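# Stand the cat litter pouch upright, clipped, mid-table

## Task

Set the cat litter pouch upright near the centre of the table, with one of its wide faces turned toward the robot arms and away from both the pan and the scoop. The clip must finish attached to the pouch and holding it tightly. The pan must not be left tipped over. You must end the task yourself by calling finished_scene.

## Robot and tools

Robot: two arms, left_arm and right_arm, each a six-joint arm with a parallel two-finger gripper. Calibrated base positions in the scene frame: left_arm at (-0.024, +0.244, 0) m with quat_wxyz (1, 0, 0, 0); right_arm at (+0.041, -0.340, 0) m with quat_wxyz (1, 0, 0, 0.012). Loose objects may occasionally be nudged by an outside push.

Frame: every pose, velocity and target is in the scene frame. Its origin sits at table-top height, halfway between the nominal bases. +z is up, +x points out over the table, and left_arm is on the +y side. Arm names do not match image left and right. Printed hand positions and orientations can be off by a few centimetres, more when the arm is stretched.

Gripper axes: the fingers point along the gripper's +z and close along its y axis. end_effector_position is the point between the finger pads, about 1 cm short of the tips. Orientation is a quaternion written w first.

Row layout (used by execute_actions and move): 16 numbers, always for both arms: left x, y, z, qw, qx, qy, qz, opening, then right x, y, z, qw, qx, qy, qz, opening. x, y, z is an absolute target position in metres in the scene frame; the quaternion is an absolute target orientation. Opening runs from -1 (closed) to +1 (fully open, 0.094 m); it is an absolute command, not an offset, and 0 means half open, so resend the current value to leave a gripper alone.

execute_actions(actions, cameras): actions is a list of actions; each action is a list of up to 15 rows, one row per 1/30 s step; if shorter, its last row is held until 15 steps pass. Each action is refused for both arms if any target lies more than 0.6 m from that gripper's current position along any of its own axes; the whole call fails if the first action breaks this against the last reported state or anything is malformed. An empty list just reports state and images. cameras: list of names (cam_high, cam_low), null/omitted/["all"] for all, [] for none.

move(target, speed, blend, opening_speed, blocking, cameras): target is one 16-number row or a list of up to 15 rows (all sharing at most 10 s); no 0.6 m limit. Grippers travel in straight lines from their Hand target, rotating the short way. speed: m/s top path speed, 0.002 to 2.9, default 0.25 (rotation up to twice that in rad/s); one value or one per target. blend: corner rounding radius in m for lists, default 0. opening_speed: rate of change of opening per second on the -1..1 scale, at least 0.2; use a low value to close gently on squashable things. blocking=false returns after about 0.5 s while the move continues; a new move replaces it. Openings in later list targets are applied only once everything is at rest at that target. Paths do not avoid obstacles or the other arm; avoid routing a gripper close to its own base (it can flip the shoulder). Faster moves mean bigger lag, overshoot and harder impacts; targets placed beyond a contact press harder.

The move result adds a line "move:" giving the ending (done, off_target, moving, held, fault) and active limits. done means at rest within 10 mm and 2 degrees. Neither done nor off_target tells you about contact; friction or weight can leave an arm a centimetre or more off in free air. held means a check blocked steps or the clearance check stopped the path; limits=paced means the pose was clipped.

wait(seconds 0 to 10, cameras): lets time pass with last commands held; a running move keeps going. stop(cameras): brakes a running move. zoom_image(camera cam_high or cam_low, region [x0, y0, x1, y1] pixels, top-left origin, at most 504 by 504): enlarges part of the latest image. read_manual(section "licences"): licence text only. finished_scene(scene): ends the current scene, given its number; irreversible.

Control behaviour: each step, commanded orientation is clipped to within 40 degrees of the measured one, and position takes priority. After an action the arm heads to its reported Hand target, possibly short of your command, so keep commanding. To hold an orientation, repeat the same quaternion rather than the drifted reading. To park an arm, keep resending its last reported pose and desired opening each call. Small moves may not start. Tool commands shows present gripper commands.

Results: end_effector_position (m), end_effector_quat_wxyz, Hand target, Joint positions (last entry is finger opening in m), Joint velocities ("within noise" when still), Joint torques (includes gravity; joints 1 to 3 wrap at ±28 N m), grip_measured (same scale as opening; reads slightly wide when empty, a few mm narrower than a firmly squeezed hard part). The opening tracks your command until the force limit, so it does not reveal contact. Grip force is roughly 50 to 64 N per pad. To release, command well above grip_measured. Images: cam_high and cam_low, 896x504.

Avoid: dropping or releasing moving objects, fast impacts, hard pushes, anything leaving the table (failure), the arms pressing on each other (closing on the other gripper's fingers counts), and holding loads or stretched poses for long; a MOTOR HOT line appears around 75 °C, at 90 °C the arm folds and idles, and at 100 °C it goes limp. Time keeps running while you think.

Each tool is called after ">>>" by a JSON object that holds its "name" and its "arguments".

## Session

>>> {"name": "execute_actions", "arguments": {"actions": []}}

Scene clock: 0.00 s.
left_arm: end_effector_position=(+0.3860, +0.2951, +0.1255) grip_measured=+1.000 end_effector_quat_wxyz=(+0.466, -0.356, +0.808, -0.062) | right_arm: end_effector_position=(+0.1356, -0.1588, +0.1164) grip_measured=+1.000 end_effector_quat_wxyz=(+0.373, -0.231, +0.889, +0.133)
Joint positions: left_arm=[0.032 1.442 0.727 0.108 -0.208 -0.69 0.094] | right_arm=[1.654 0.743 0.521 -0.887 0.697 1 0.094]
Joint velocities: within noise
Joint torques (N m): no reading
Motor temperatures (°C): left_arm=[30 33 35 31 29 30 28] | right_arm=[27 36 33 30 26 27 28]
Heat: left arm: 35 °C; right arm: 36 °C.
Hand target: left_arm +0.3871, +0.2959, +0.1305; +0.471, -0.356, +0.805, -0.061 | right_arm +0.1377, -0.1597, +0.1200; +0.380, -0.228, +0.887, +0.132
Tool commands: left_gripper/opening=+1.0 right_gripper/opening=+1.0

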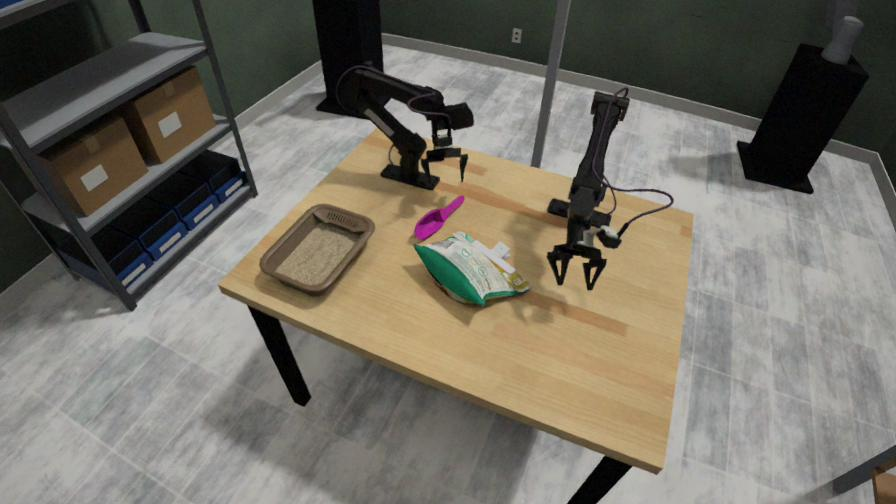

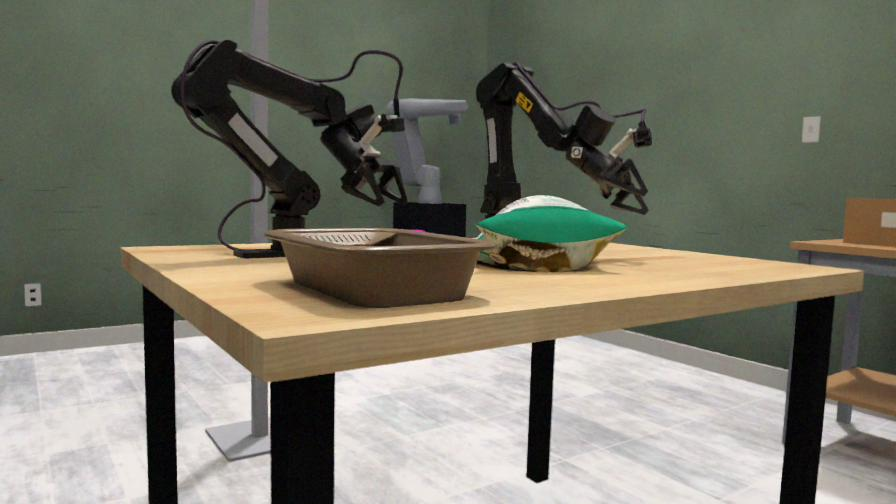

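>>> {"name": "zoom_image", "arguments": {"camera": "cam_high", "region": [380, 180, 640, 330]}}

>>> {"name": "zoom_image", "arguments": {"camera": "cam_low", "region": [400, 150, 700, 310]}}

Scaled by 1.938.

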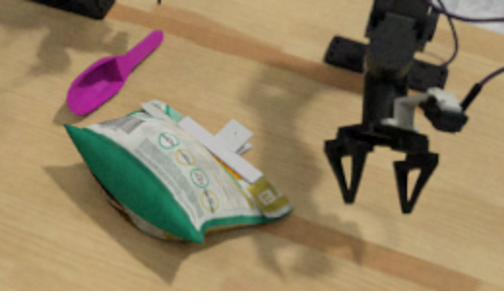

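Scaled by 1.680.

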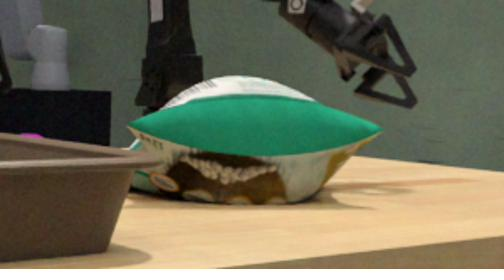

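>>> {"name": "zoom_image", "arguments": {"camera": "cam_high", "region": [405, 225, 535, 310]}}

>>> {"name": "zoom_image", "arguments": {"camera": "cam_low", "region": [460, 180, 640, 280]}}

>>> {"name": "zoom_image", "arguments": {"camera": "cam_high", "region": [330, 60, 650, 300]}}

Scaled by 3.877.

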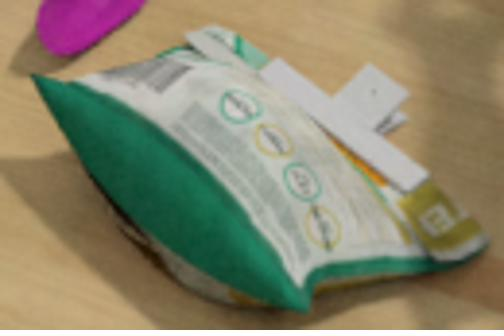

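Scaled by 2.800.

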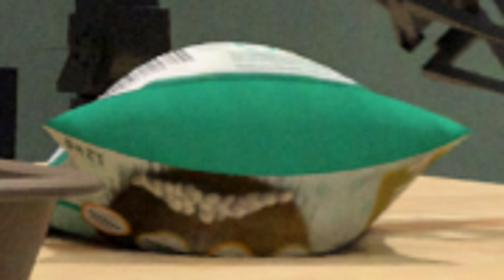

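Scaled by 1.575.

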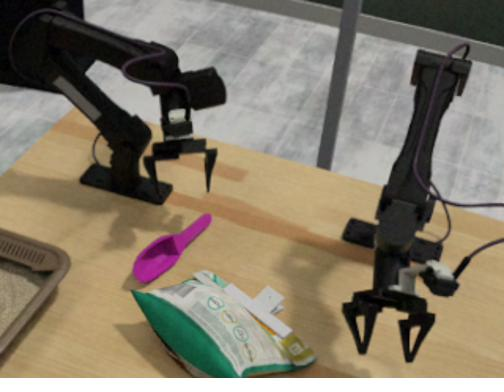

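>>> {"name": "move", "arguments": {"target": [0.40,0.30,0.04,0,0,1,0,-1,0.1377,-0.1597,0.12,0.380,-0.228,0.887,0.132,1]}}

>>> {"name": "zoom_image", "arguments": {"camera": "cam_high", "region": [500, 200, 640, 340]}}

Scene clock: 6.10 s.
left_arm: end_effector_position=(+0.3965, +0.3010, +0.0420) grip_measured=-0.994 end_effector_quat_wxyz=(+0.003, -0.006, +1.000, -0.003) | right_arm: end_effector_position=(+0.1356, -0.1588, +0.1164) grip_measured=+1.000 end_effector_quat_wxyz=(+0.373, -0.231, +0.889, +0.133)
Joint positions: left_arm=[0.135 2.195 1.786 -1.155 0.006 0.124 0] | right_arm=[1.654 0.743 0.521 -0.887 0.697 1 0.094]
Joint velocities: within noise
Joint torques (N m): left_arm=[-0.58 -9.29 8.55 0.31 -0.11 0.03] | right_arm=[-0.02 -0.03 6.95 0.87 0.46 0.03]
Motor temperatures (°C): left_arm=[30 34 37 32 29 30 28] | right_arm=[27 36 34 30 26 27 28]
Heat: left arm: 37 °C; right arm: 36 °C.
Hand target: left_arm +0.3999, +0.3000, +0.0401; +0.000, +0.000, +1.000, +0.000 | right_arm +0.1377, -0.1597, +0.1199; +0.380, -0.228, +0.887, +0.132
Off the commanded pose: left_arm 0.004 m, 1 deg | right_arm 0.004 m, 1 deg.
move: done

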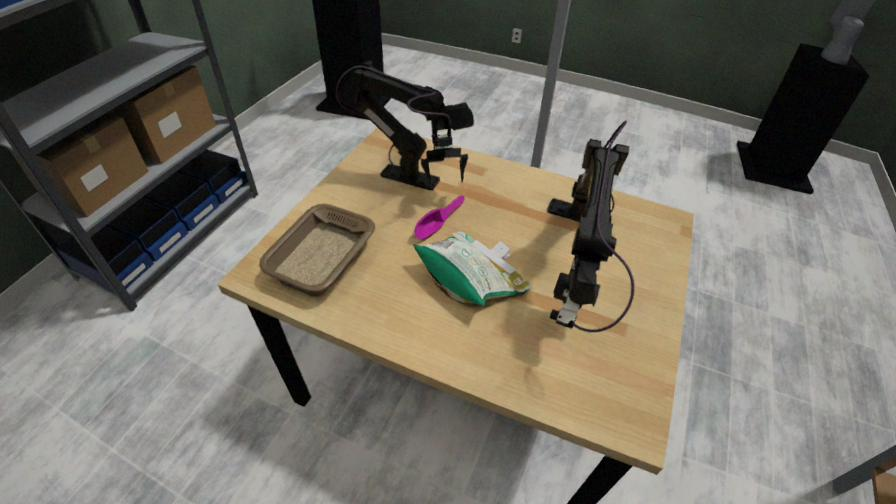

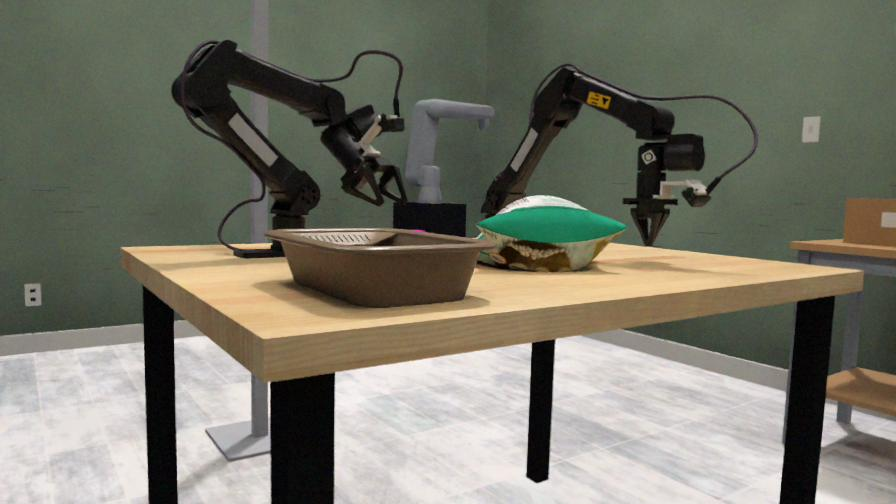

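Scaled by 3.600.

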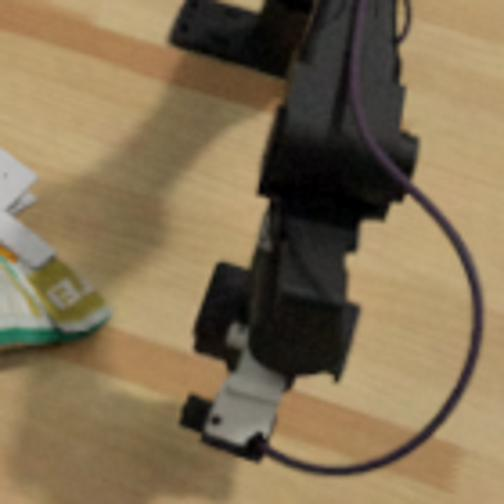

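>>> {"name": "move", "arguments": {"target": [0.40,0.25,0.03,0.383,0,0.924,0,-1,0.1377,-0.1597,0.12,0.380,-0.228,0.887,0.132,1], "cameras": ["cam_high","cam_low"]}}

>>> {"name": "zoom_image", "arguments": {"camera": "cam_high", "region": [520, 240, 620, 340]}}

>>> {"name": "zoom_image", "arguments": {"camera": "cam_low", "region": [600, 150, 720, 270]}}

>>> {"name": "move", "arguments": {"target": [0.55,0.25,0.03,0.383,0,0.924,0,-1,0.1377,-0.1597,0.12,0.380,-0.228,0.887,0.132,1], "cameras": ["cam_high","cam_low"]}}

>>> {"name": "zoom_image", "arguments": {"camera": "cam_high", "region": [500, 270, 620, 390]}}

>>> {"name": "zoom_image", "arguments": {"camera": "cam_low", "region": [560, 150, 720, 310]}}

Scene clock: 8.93 s.
left_arm: end_effector_position=(+0.4002, +0.2506, +0.0260) grip_measured=-0.994 end_effector_quat_wxyz=(+0.375, +0.002, +0.927, -0.002) | right_arm: end_effector_position=(+0.1356, -0.1588, +0.1164) grip_measured=+1.000 end_effector_quat_wxyz=(+0.373, -0.231, +0.889, +0.133)
Joint positions: left_arm=[0.021 1.755 0.756 0.198 0.019 0.018 0] | right_arm=[1.654 0.743 0.521 -0.887 0.697 1 0.094]
Joint velocities: within noise
Joint torques (N m): left_arm=[-0.21 -7.95 5.16 1.73 -0.05 -0.08] | right_arm=[0.14 -0.09 6.89 0.83 0.49 -0.06]
Motor temperatures (°C): left_arm=[30 35 37 32 29 30 28] | right_arm=[27 36 34 30 26 27 28]
Heat: left arm: 37 °C; right arm: 36 °C.
Hand target: left_arm +0.4000, +0.2499, +0.0300; +0.383, +0.000, +0.924, +0.000 | right_arm +0.1377, -0.1597, +0.1199; +0.380, -0.228, +0.887, +0.132
Off the commanded pose: left_arm 0.004 m, 1 deg | right_arm 0.004 m, 1 deg.
move: done

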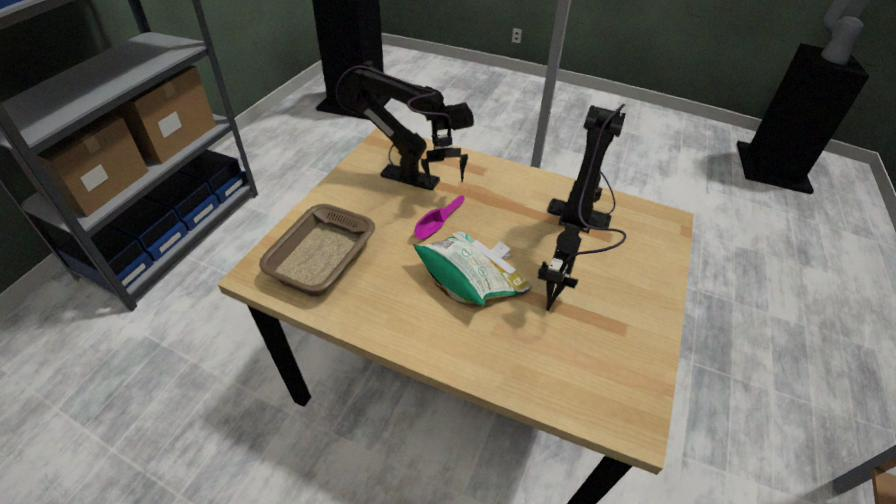

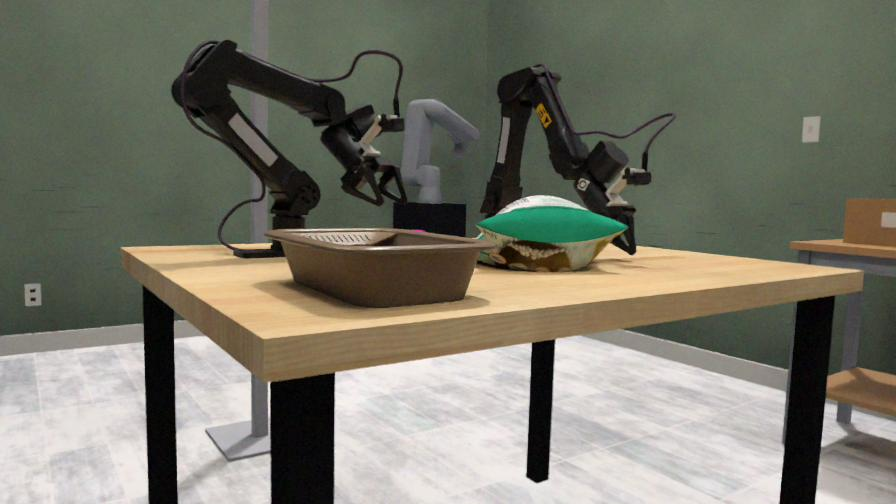

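Scaled by 5.040.

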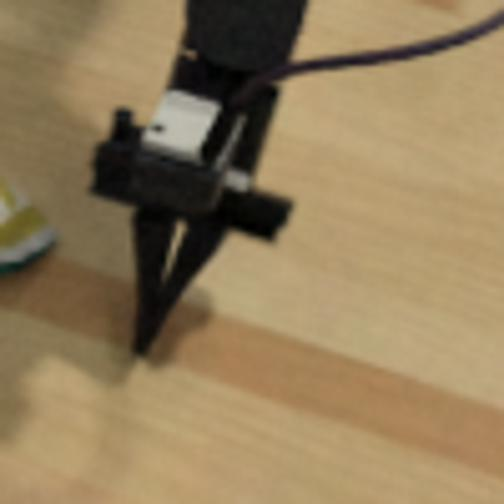

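Scaled by 4.200.

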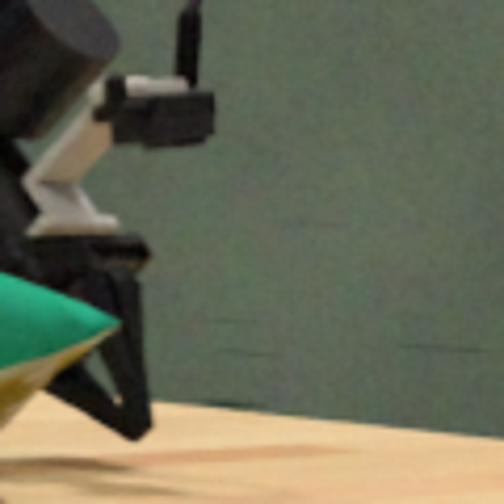

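Scene clock: 10.43 s.
left_arm: end_effector_position=(+0.5459, +0.2520, +0.0349) grip_measured=-0.994 end_effector_quat_wxyz=(+0.388, +0.001, +0.922, -0.001) | right_arm: end_effector_position=(+0.1356, -0.1588, +0.1164) grip_measured=+1.000 end_effector_quat_wxyz=(+0.373, -0.231, +0.889, +0.133)
Joint positions: left_arm=[0.017 2.19 1.431 -0.015 0.015 0.014 0] | right_arm=[1.654 0.743 0.521 -0.887 0.697 1 0.094]
Joint velocities: within noise
Joint torques (N m): left_arm=[-0.44 -9.58 9.5 1.51 -0.09 -0.08] | right_arm=[-0.1 -0.1 6.91 0.88 0.47 -0.01]
Motor temperatures (°C): left_arm=[30 35 37 32 29 30 28] | right_arm=[27 36 34 30 26 27 28]
Heat: left arm: 37 °C; right arm: 36 °C.
Hand target: left_arm +0.5498, +0.2499, +0.0301; +0.383, +0.000, +0.924, +0.000 | right_arm +0.1377, -0.1597, +0.1199; +0.380, -0.228, +0.887, +0.132
Off the commanded pose: left_arm 0.007 m, 1 deg | right_arm 0.004 m, 1 deg.
move: done

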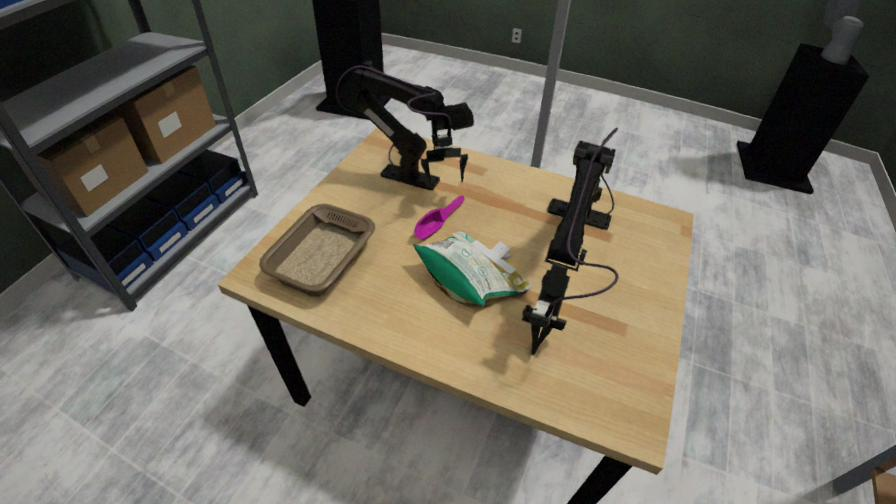

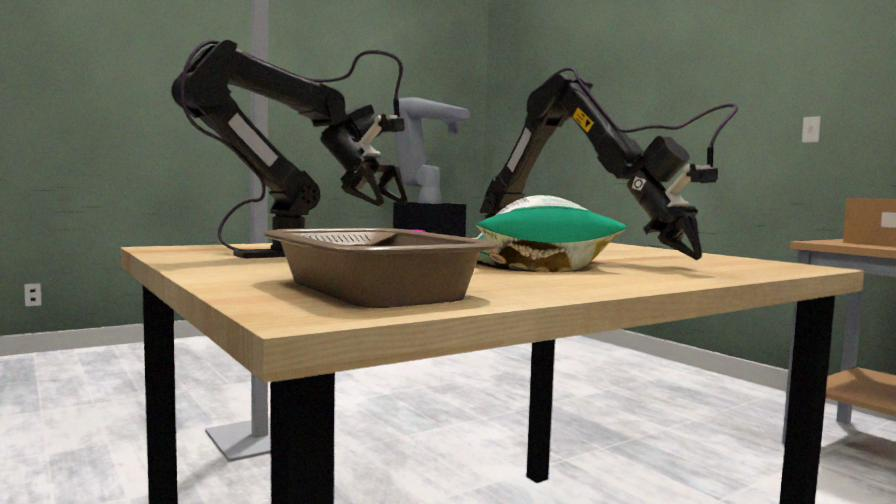

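Scaled by 4.200.

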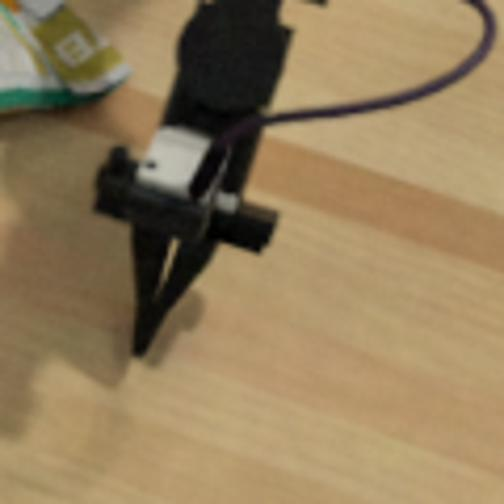

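Scaled by 3.150.

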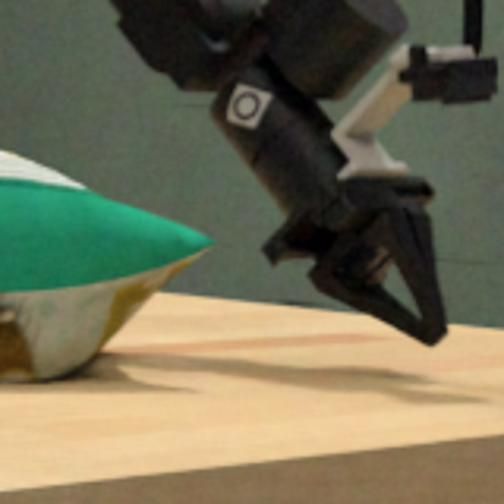

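>>> {"name": "move", "arguments": {"target": [[0.52,0.05,0.20,0.383,0,0.924,0,-1,0.1377,-0.1597,0.12,0.380,-0.228,0.887,0.132,1],[0.55,-0.02,0.03,0.383,0,0.924,0,-1,0.1377,-0.1597,0.12,0.380,-0.228,0.887,0.132,1]]}}

>>> {"name": "zoom_image", "arguments": {"camera": "cam_high", "region": [380, 240, 520, 380]}}

>>> {"name": "zoom_image", "arguments": {"camera": "cam_low", "region": [480, 170, 640, 330]}}

>>> {"name": "move", "arguments": {"target": [0.52,0.05,0.30,0.383,0,0.924,0,-1,0.1377,-0.1597,0.12,0.380,-0.228,0.887,0.132,1]}}

>>> {"name": "zoom_image", "arguments": {"camera": "cam_high", "region": [380, 140, 520, 280]}}

>>> {"name": "zoom_image", "arguments": {"camera": "cam_low", "region": [480, 20, 640, 180]}}

>>> {"name": "move", "arguments": {"target": [0.25,0.25,0.20,0.383,0,0.924,0,-1,0.1377,-0.1597,0.12,0.380,-0.228,0.887,0.132,1]}}

>>> {"name": "zoom_image", "arguments": {"camera": "cam_high", "region": [500, 170, 600, 270]}}

>>> {"name": "zoom_image", "arguments": {"camera": "cam_low", "region": [480, 70, 640, 230]}}

Scene clock: 13.33 s.
left_arm: end_effector_position=(+0.5478, -0.0187, +0.0408) grip_measured=-0.994 end_effector_quat_wxyz=(+0.387, +0.004, +0.922, -0.004) | right_arm: end_effector_position=(+0.1356, -0.1588, +0.1164) grip_measured=+1.000 end_effector_quat_wxyz=(+0.373, -0.231, +0.889, +0.133)
Joint positions: left_arm=[-0.533 2.463 1.958 -0.341 -0.362 -0.386 0] | right_arm=[1.654 0.743 0.521 -0.887 0.697 1 0.094]
Joint velocities: within noise
Joint torques (N m): left_arm=[-0.02 -11.17 9.16 1.55 -0.24 -0.07] | right_arm=[-0.23 -0.28 6.94 0.82 0.52 -0.01]
Motor temperatures (°C): left_arm=[30 37 38 32 29 30 28] | right_arm=[27 36 34 31 26 27 28]
Heat: left arm: 38 °C; right arm: 36 °C.
Hand target: left_arm +0.5496, -0.0198, +0.0301; +0.383, +0.000, +0.924, +0.000 | right_arm +0.1377, -0.1597, +0.1199; +0.380, -0.228, +0.887, +0.132
Off the commanded pose: left_arm 0.011 m, 1 deg | right_arm 0.004 m, 1 deg.
move: off_target (left_arm)

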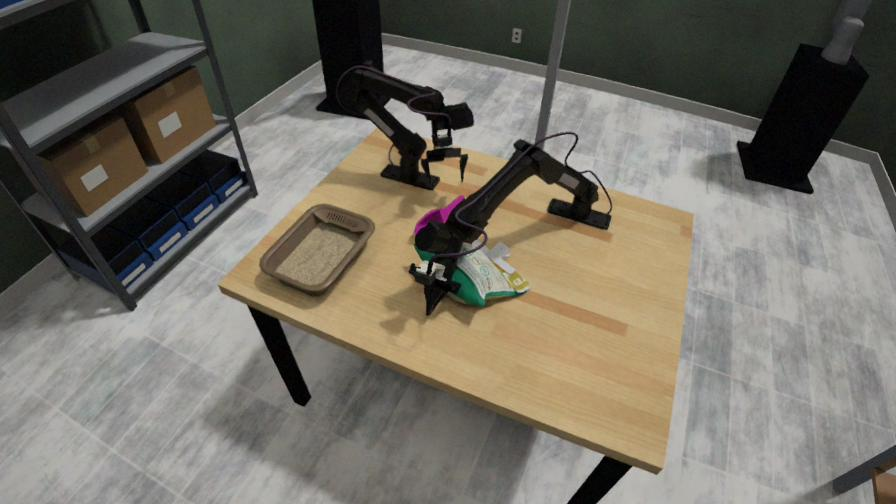

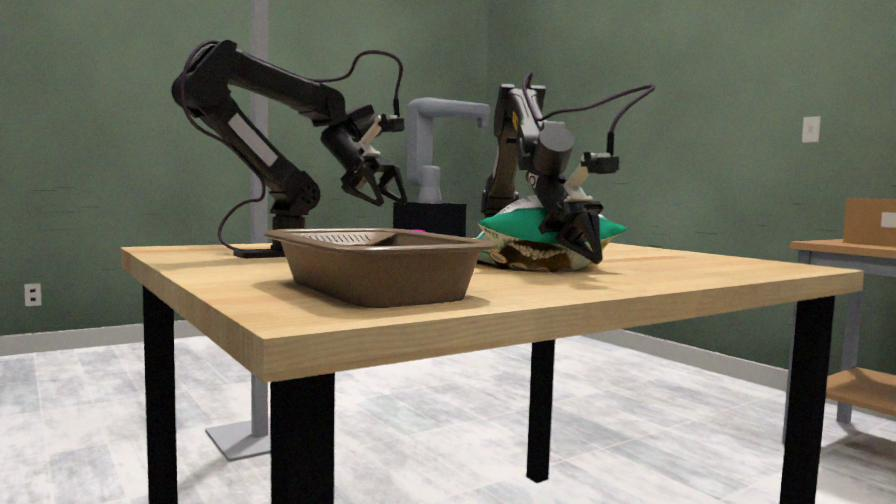

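Scaled by 3.600.

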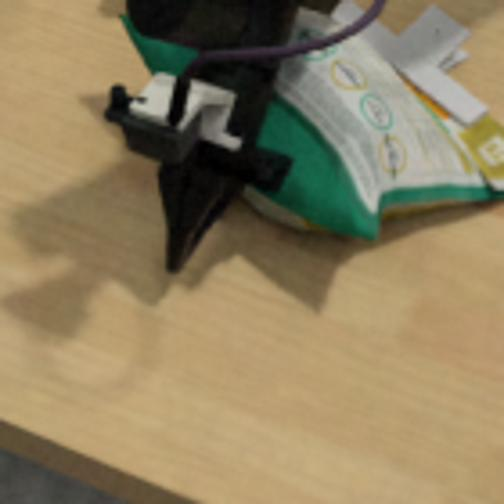

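Scaled by 3.150.

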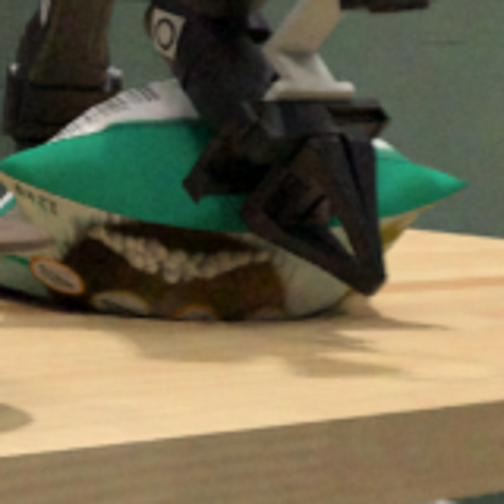

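Scene clock: 15.53 s.
left_arm: end_effector_position=(+0.5195, +0.0492, +0.2996) grip_measured=-0.995 end_effector_quat_wxyz=(+0.412, +0.002, +0.911, -0.011) | right_arm: end_effector_position=(+0.1356, -0.1588, +0.1164) grip_measured=+1.000 end_effector_quat_wxyz=(+0.373, -0.231, +0.889, +0.133)
Joint positions: left_arm=[-0.439 2.375 2.844 -1.234 -0.304 -0.303 0] | right_arm=[1.654 0.743 0.521 -0.887 0.697 1 0.094]
Joint velocities: within noise
Joint torques (N m): left_arm=[0.16 -11.15 7.94 1.54 -0.12 0.09] | right_arm=[0.06 -0.31 6.98 0.87 0.49 -0.1]
Motor temperatures (°C): left_arm=[30 38 38 32 29 30 28] | right_arm=[27 35 35 31 26 27 28]
Heat: left arm: 38 °C; right arm: 35 °C.
Hand target: left_arm +0.5196, +0.0502, +0.2995; +0.411, +0.004, +0.912, -0.010 | right_arm +0.1377, -0.1597, +0.1199; +0.380, -0.228, +0.887, +0.132
Off the commanded pose: left_arm 0.001 m, 4 deg | right_arm 0.004 m, 1 deg.
elbow stopped short (left arm): the move would have taken joint 3 (elbow) straighter than the controller allows.
move: off_target (left_arm)

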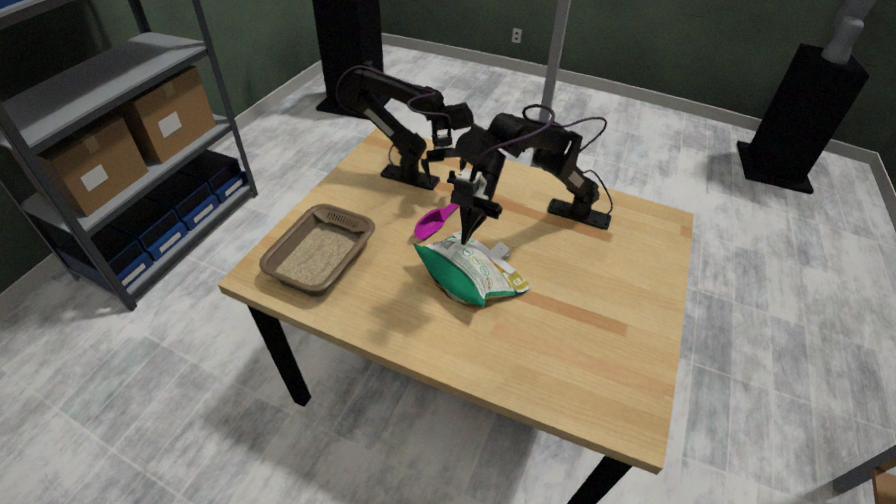

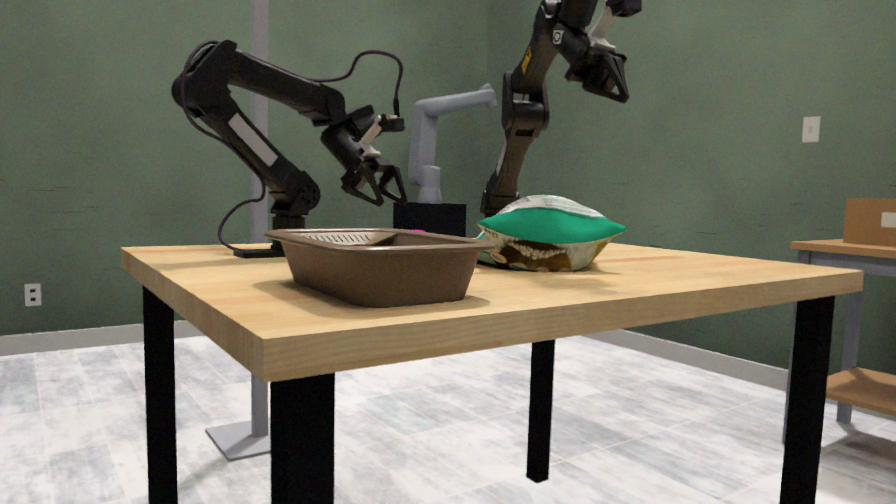

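Scaled by 3.600.

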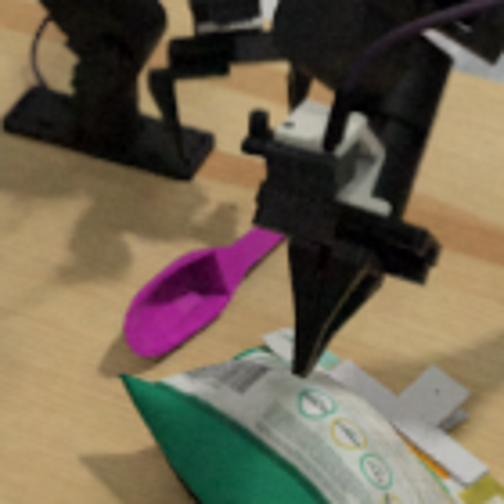

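Scaled by 3.150.

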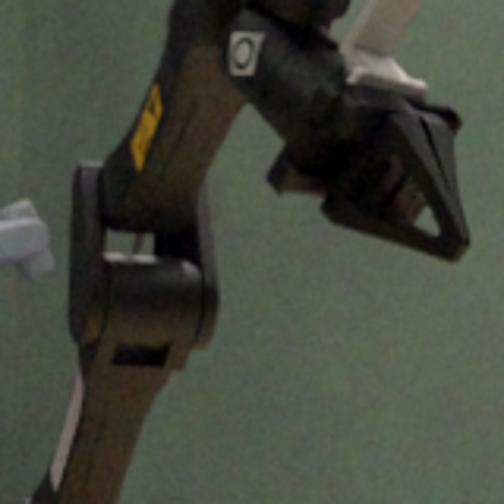

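Scene clock: 17.80 s.
left_arm: end_effector_position=(+0.2544, +0.2500, +0.2063) grip_measured=-0.995 end_effector_quat_wxyz=(+0.392, -0.001, +0.920, +0.002) | right_arm: end_effector_position=(+0.1356, -0.1588, +0.1164) grip_measured=+1.000 end_effector_quat_wxyz=(+0.373, -0.231, +0.889, +0.133)
Joint positions: left_arm=[0.027 0.887 0.868 -0.747 0.015 0.018 0] | right_arm=[1.654 0.743 0.521 -0.887 0.697 1 0.094]
Joint velocities: within noise
Joint torques (N m): left_arm=[0.65 -1.01 6.24 1.57 0.09 0.05] | right_arm=[-0.18 -0.13 7.01 0.85 0.46 -0.06]
Motor temperatures (°C): left_arm=[30 38 38 33 29 30 28] | right_arm=[27 35 35 31 26 27 28]
Heat: left arm: 38 °C; right arm: 35 °C.
Hand target: left_arm +0.2501, +0.2500, +0.2000; +0.383, +0.000, +0.924, +0.000 | right_arm +0.1377, -0.1597, +0.1199; +0.380, -0.228, +0.887, +0.132
Off the commanded pose: left_arm 0.008 m, 1 deg | right_arm 0.004 m, 1 deg.
move: done

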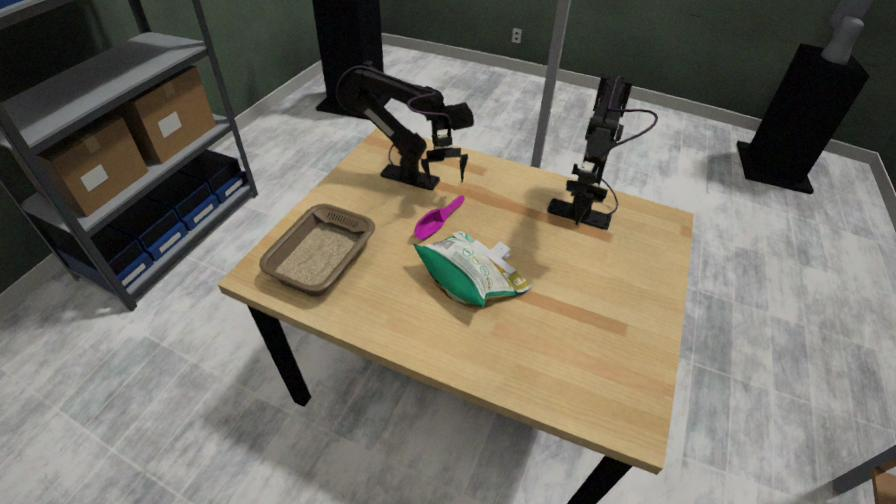

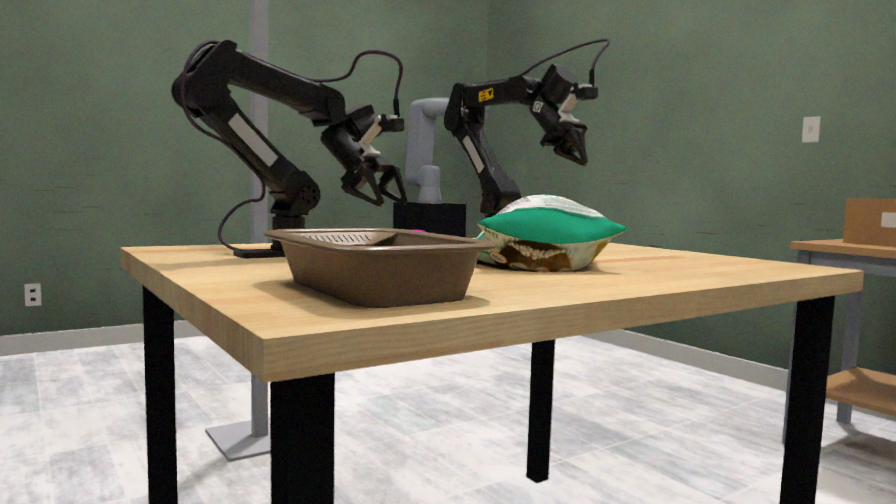

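Scaled by 5.040.

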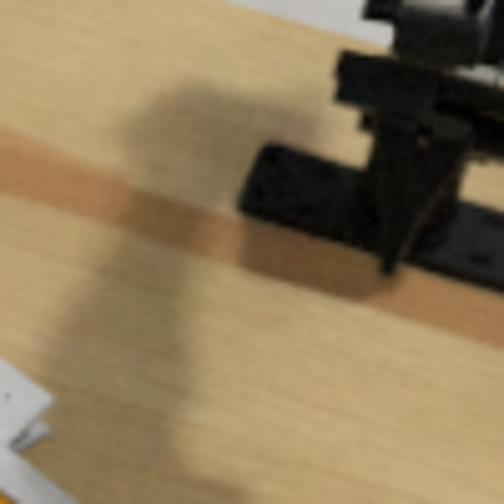

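Scaled by 3.150.

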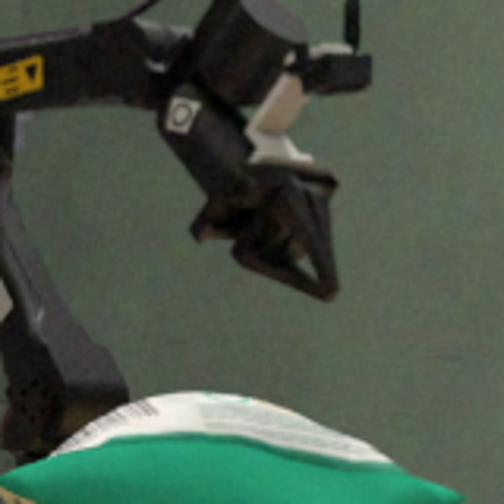

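>>> {"name": "zoom_image", "arguments": {"camera": "cam_high", "region": [450, 225, 540, 300]}}

>>> {"name": "zoom_image", "arguments": {"camera": "cam_low", "region": [580, 210, 660, 290]}}

Scaled by 5.600.

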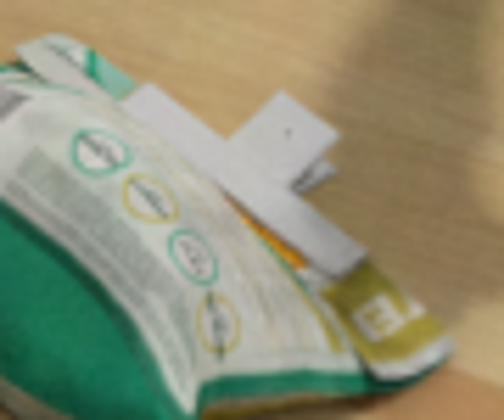

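Scaled by 6.300.

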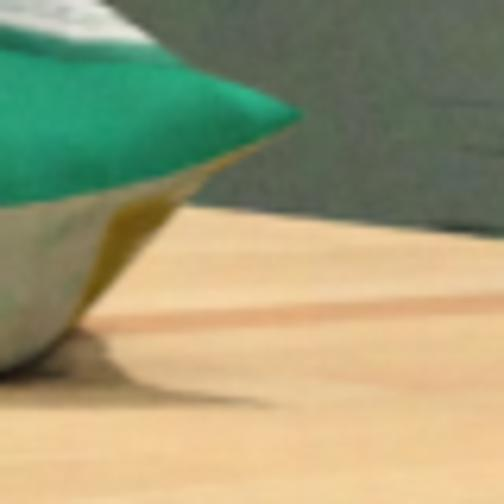

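>>> {"name": "move", "arguments": {"target": [[0.295,0.168,0.13,0.3124,-0.4461,0.6870,-0.4811,-0.2,0.1377,-0.1597,0.12,0.380,-0.228,0.887,0.132,1],[0.295,0.168,0.05,0.3124,-0.4461,0.6870,-0.4811,-0.2,0.1377,-0.1597,0.12,0.380,-0.228,0.887,0.132,1]], "speed": 0.35}}

>>> {"name": "zoom_image", "arguments": {"camera": "cam_high", "region": [440, 180, 600, 310]}}

>>> {"name": "zoom_image", "arguments": {"camera": "cam_low", "region": [460, 130, 660, 290]}}

Scene clock: 24.97 s.
left_arm: end_effector_position=(+0.2979, +0.1681, +0.0539) grip_measured=-0.201 end_effector_quat_wxyz=(+0.314, -0.444, +0.685, -0.485) | right_arm: end_effector_position=(+0.1356, -0.1588, +0.1164) grip_measured=+1.000 end_effector_quat_wxyz=(+0.373, -0.231, +0.889, +0.133)
Joint positions: left_arm=[-0.049 1.64 0.088 1.189 0.35 -1.443 0.038] | right_arm=[1.654 0.743 0.521 -0.887 0.697 1 0.094]
Joint velocities: within noise
Joint torques (N m): left_arm=[-0.27 -3.04 2.77 2.04 -0.02 0.05] | right_arm=[-0.02 -0.08 6.99 0.85 0.5 0]
Motor temperatures (°C): left_arm=[30 36 38 34 29 30 28] | right_arm=[27 35 35 31 26 27 28]
Heat: left arm: 38 °C; right arm: 35 °C.
Hand target: left_arm +0.2950, +0.1680, +0.0501; +0.312, -0.446, +0.687, -0.481 | right_arm +0.1377, -0.1597, +0.1199; +0.380, -0.228, +0.887, +0.132
Off the commanded pose: left_arm 0.005 m, 1 deg | right_arm 0.004 m, 1 deg.
move: done

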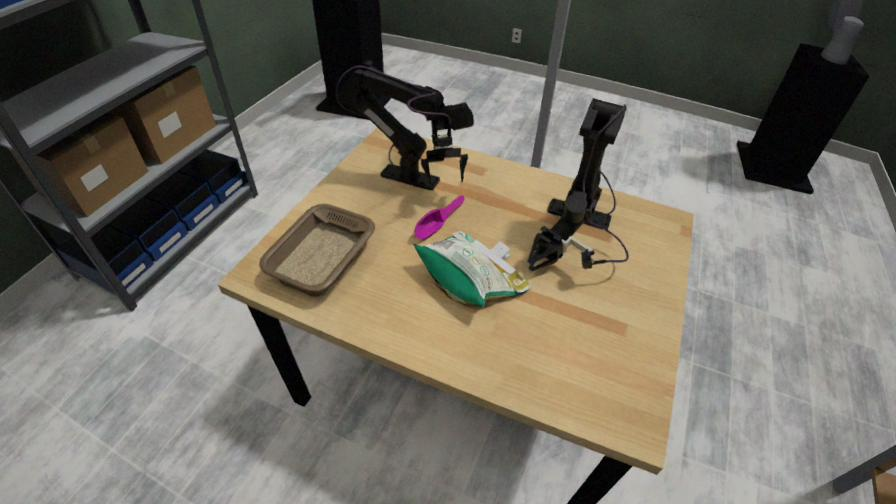

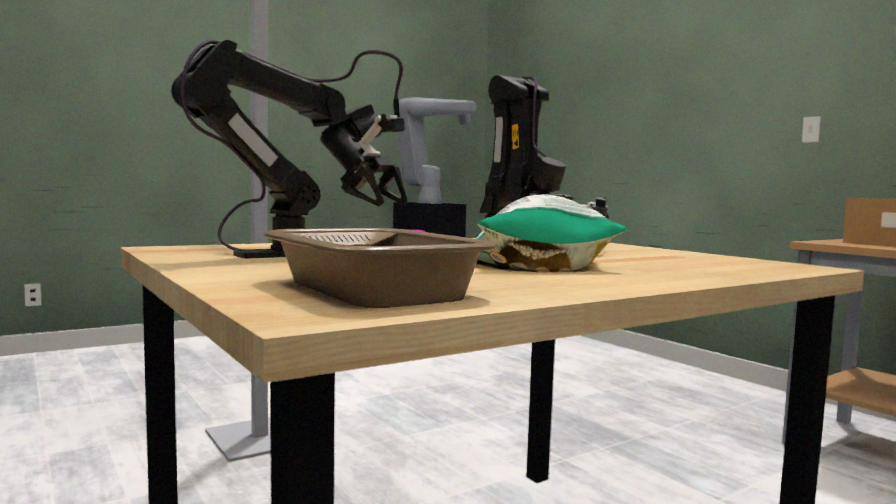

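Scaled by 3.150.

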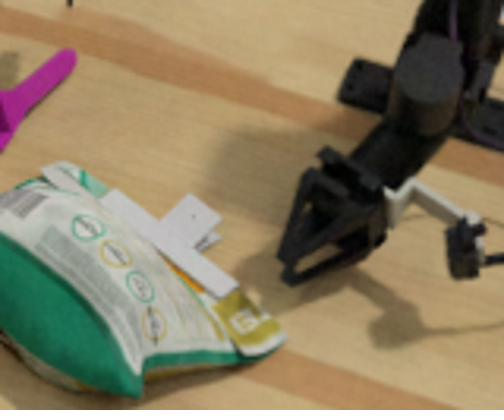

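Scaled by 2.520.

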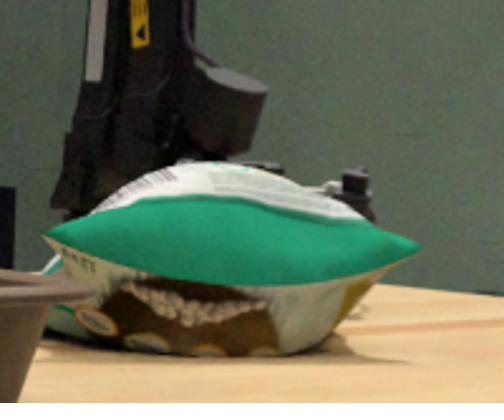

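>>> {"name": "move", "arguments": {"target": [[0.295,0.168,0.034,0.3124,-0.4461,0.6870,-0.4811,-0.2,0.1377,-0.1597,0.12,0.380,-0.228,0.887,0.132,1],[0.312,0.160,0.034,0.3124,-0.4461,0.6870,-0.4811,-0.2,0.1377,-0.1597,0.12,0.380,-0.228,0.887,0.132,1]], "speed": 0.1, "cameras": ["cam_high"]}}

>>> {"name": "zoom_image", "arguments": {"camera": "cam_high", "region": [490, 220, 600, 310]}}

Scene clock: 26.20 s.
left_arm: end_effector_position=(+0.3090, +0.1602, +0.0340) grip_measured=-0.201 end_effector_quat_wxyz=(+0.308, -0.447, +0.688, -0.482) | right_arm: end_effector_position=(+0.1356, -0.1588, +0.1164) grip_measured=+1.000 end_effector_quat_wxyz=(+0.373, -0.231, +0.889, +0.133)
Joint positions: left_arm=[-0.088 1.848 0.131 1.345 0.316 -1.458 0.038] | right_arm=[1.654 0.743 0.521 -0.887 0.697 1 0.094]
Joint velocities: within noise
Joint torques (N m): left_arm=[-0.36 -3.48 3.3 2.11 -0.03 0.02] | right_arm=[-0.17 -0.16 6.99 0.81 0.47 -0.02]
Motor temperatures (°C): left_arm=[30 35 38 34 29 30 28] | right_arm=[27 35 35 31 26 27 28]
Heat: left arm: 38 °C; right arm: 35 °C.
Hand target: left_arm +0.3119, +0.1599, +0.0340; +0.312, -0.446, +0.687, -0.481 | right_arm +0.1377, -0.1597, +0.1199; +0.380, -0.228, +0.887, +0.132
Off the commanded pose: left_arm 0.003 m, 1 deg | right_arm 0.004 m, 1 deg.
move: done
Images, in order (width x height): cam_high 896x504.

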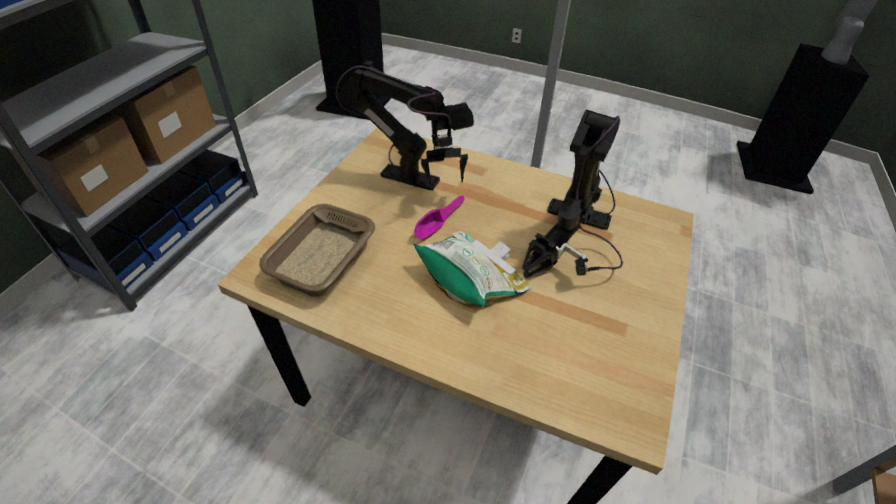

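Scaled by 4.582.

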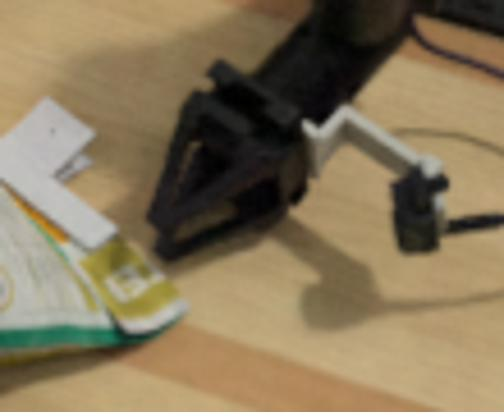

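>>> {"name": "move", "arguments": {"target": [0.3395,0.148,0.034,0.3124,-0.4461,0.6870,-0.4811,-0.2,0.1377,-0.1597,0.12,0.380,-0.228,0.887,0.132,1], "speed": 0.06, "cameras": ["cam_high"]}}

>>> {"name": "zoom_image", "arguments": {"camera": "cam_high", "region": [460, 220, 570, 310]}}

Scene clock: 27.43 s.
left_arm: end_effector_position=(+0.3378, +0.1489, +0.0401) grip_measured=-0.201 end_effector_quat_wxyz=(+0.316, -0.442, +0.683, -0.488) | right_arm: end_effector_position=(+0.1356, -0.1588, +0.1164) grip_measured=+1.000 end_effector_quat_wxyz=(+0.373, -0.231, +0.889, +0.133)
Joint positions: left_arm=[-0.13 1.882 0.24 1.299 0.275 -1.474 0.038] | right_arm=[1.654 0.743 0.521 -0.887 0.697 1 0.094]
Joint velocities: within noise
Joint torques (N m): left_arm=[-0.61 -4 4.03 1.83 -0.04 0.02] | right_arm=[-0.12 0.02 6.99 0.86 0.5 -0.02]
Motor temperatures (°C): left_arm=[30 35 37 34 29 30 28] | right_arm=[27 35 35 31 26 27 28]
Heat: left arm: 37 °C; right arm: 35 °C.
Hand target: left_arm +0.3392, +0.1481, +0.0340; +0.312, -0.446, +0.687, -0.481 | right_arm +0.1377, -0.1597, +0.1199; +0.380, -0.228, +0.887, +0.132
Off the commanded pose: left_arm 0.006 m, 1 deg | right_arm 0.004 m, 1 deg.
move: done
Images, in order (width x height): cam_high 896x504.

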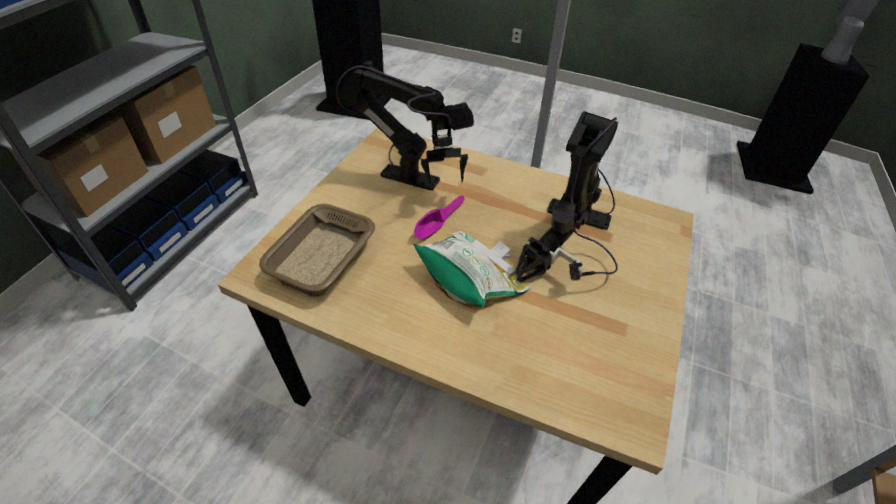

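Scaled by 4.582.

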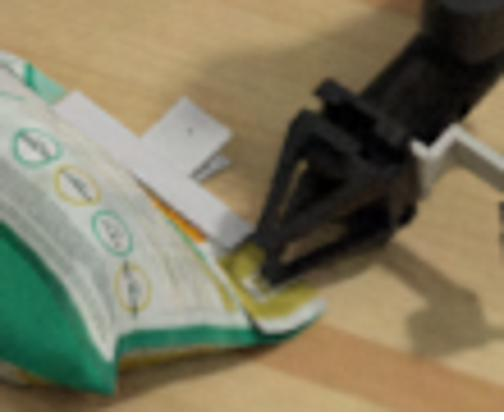

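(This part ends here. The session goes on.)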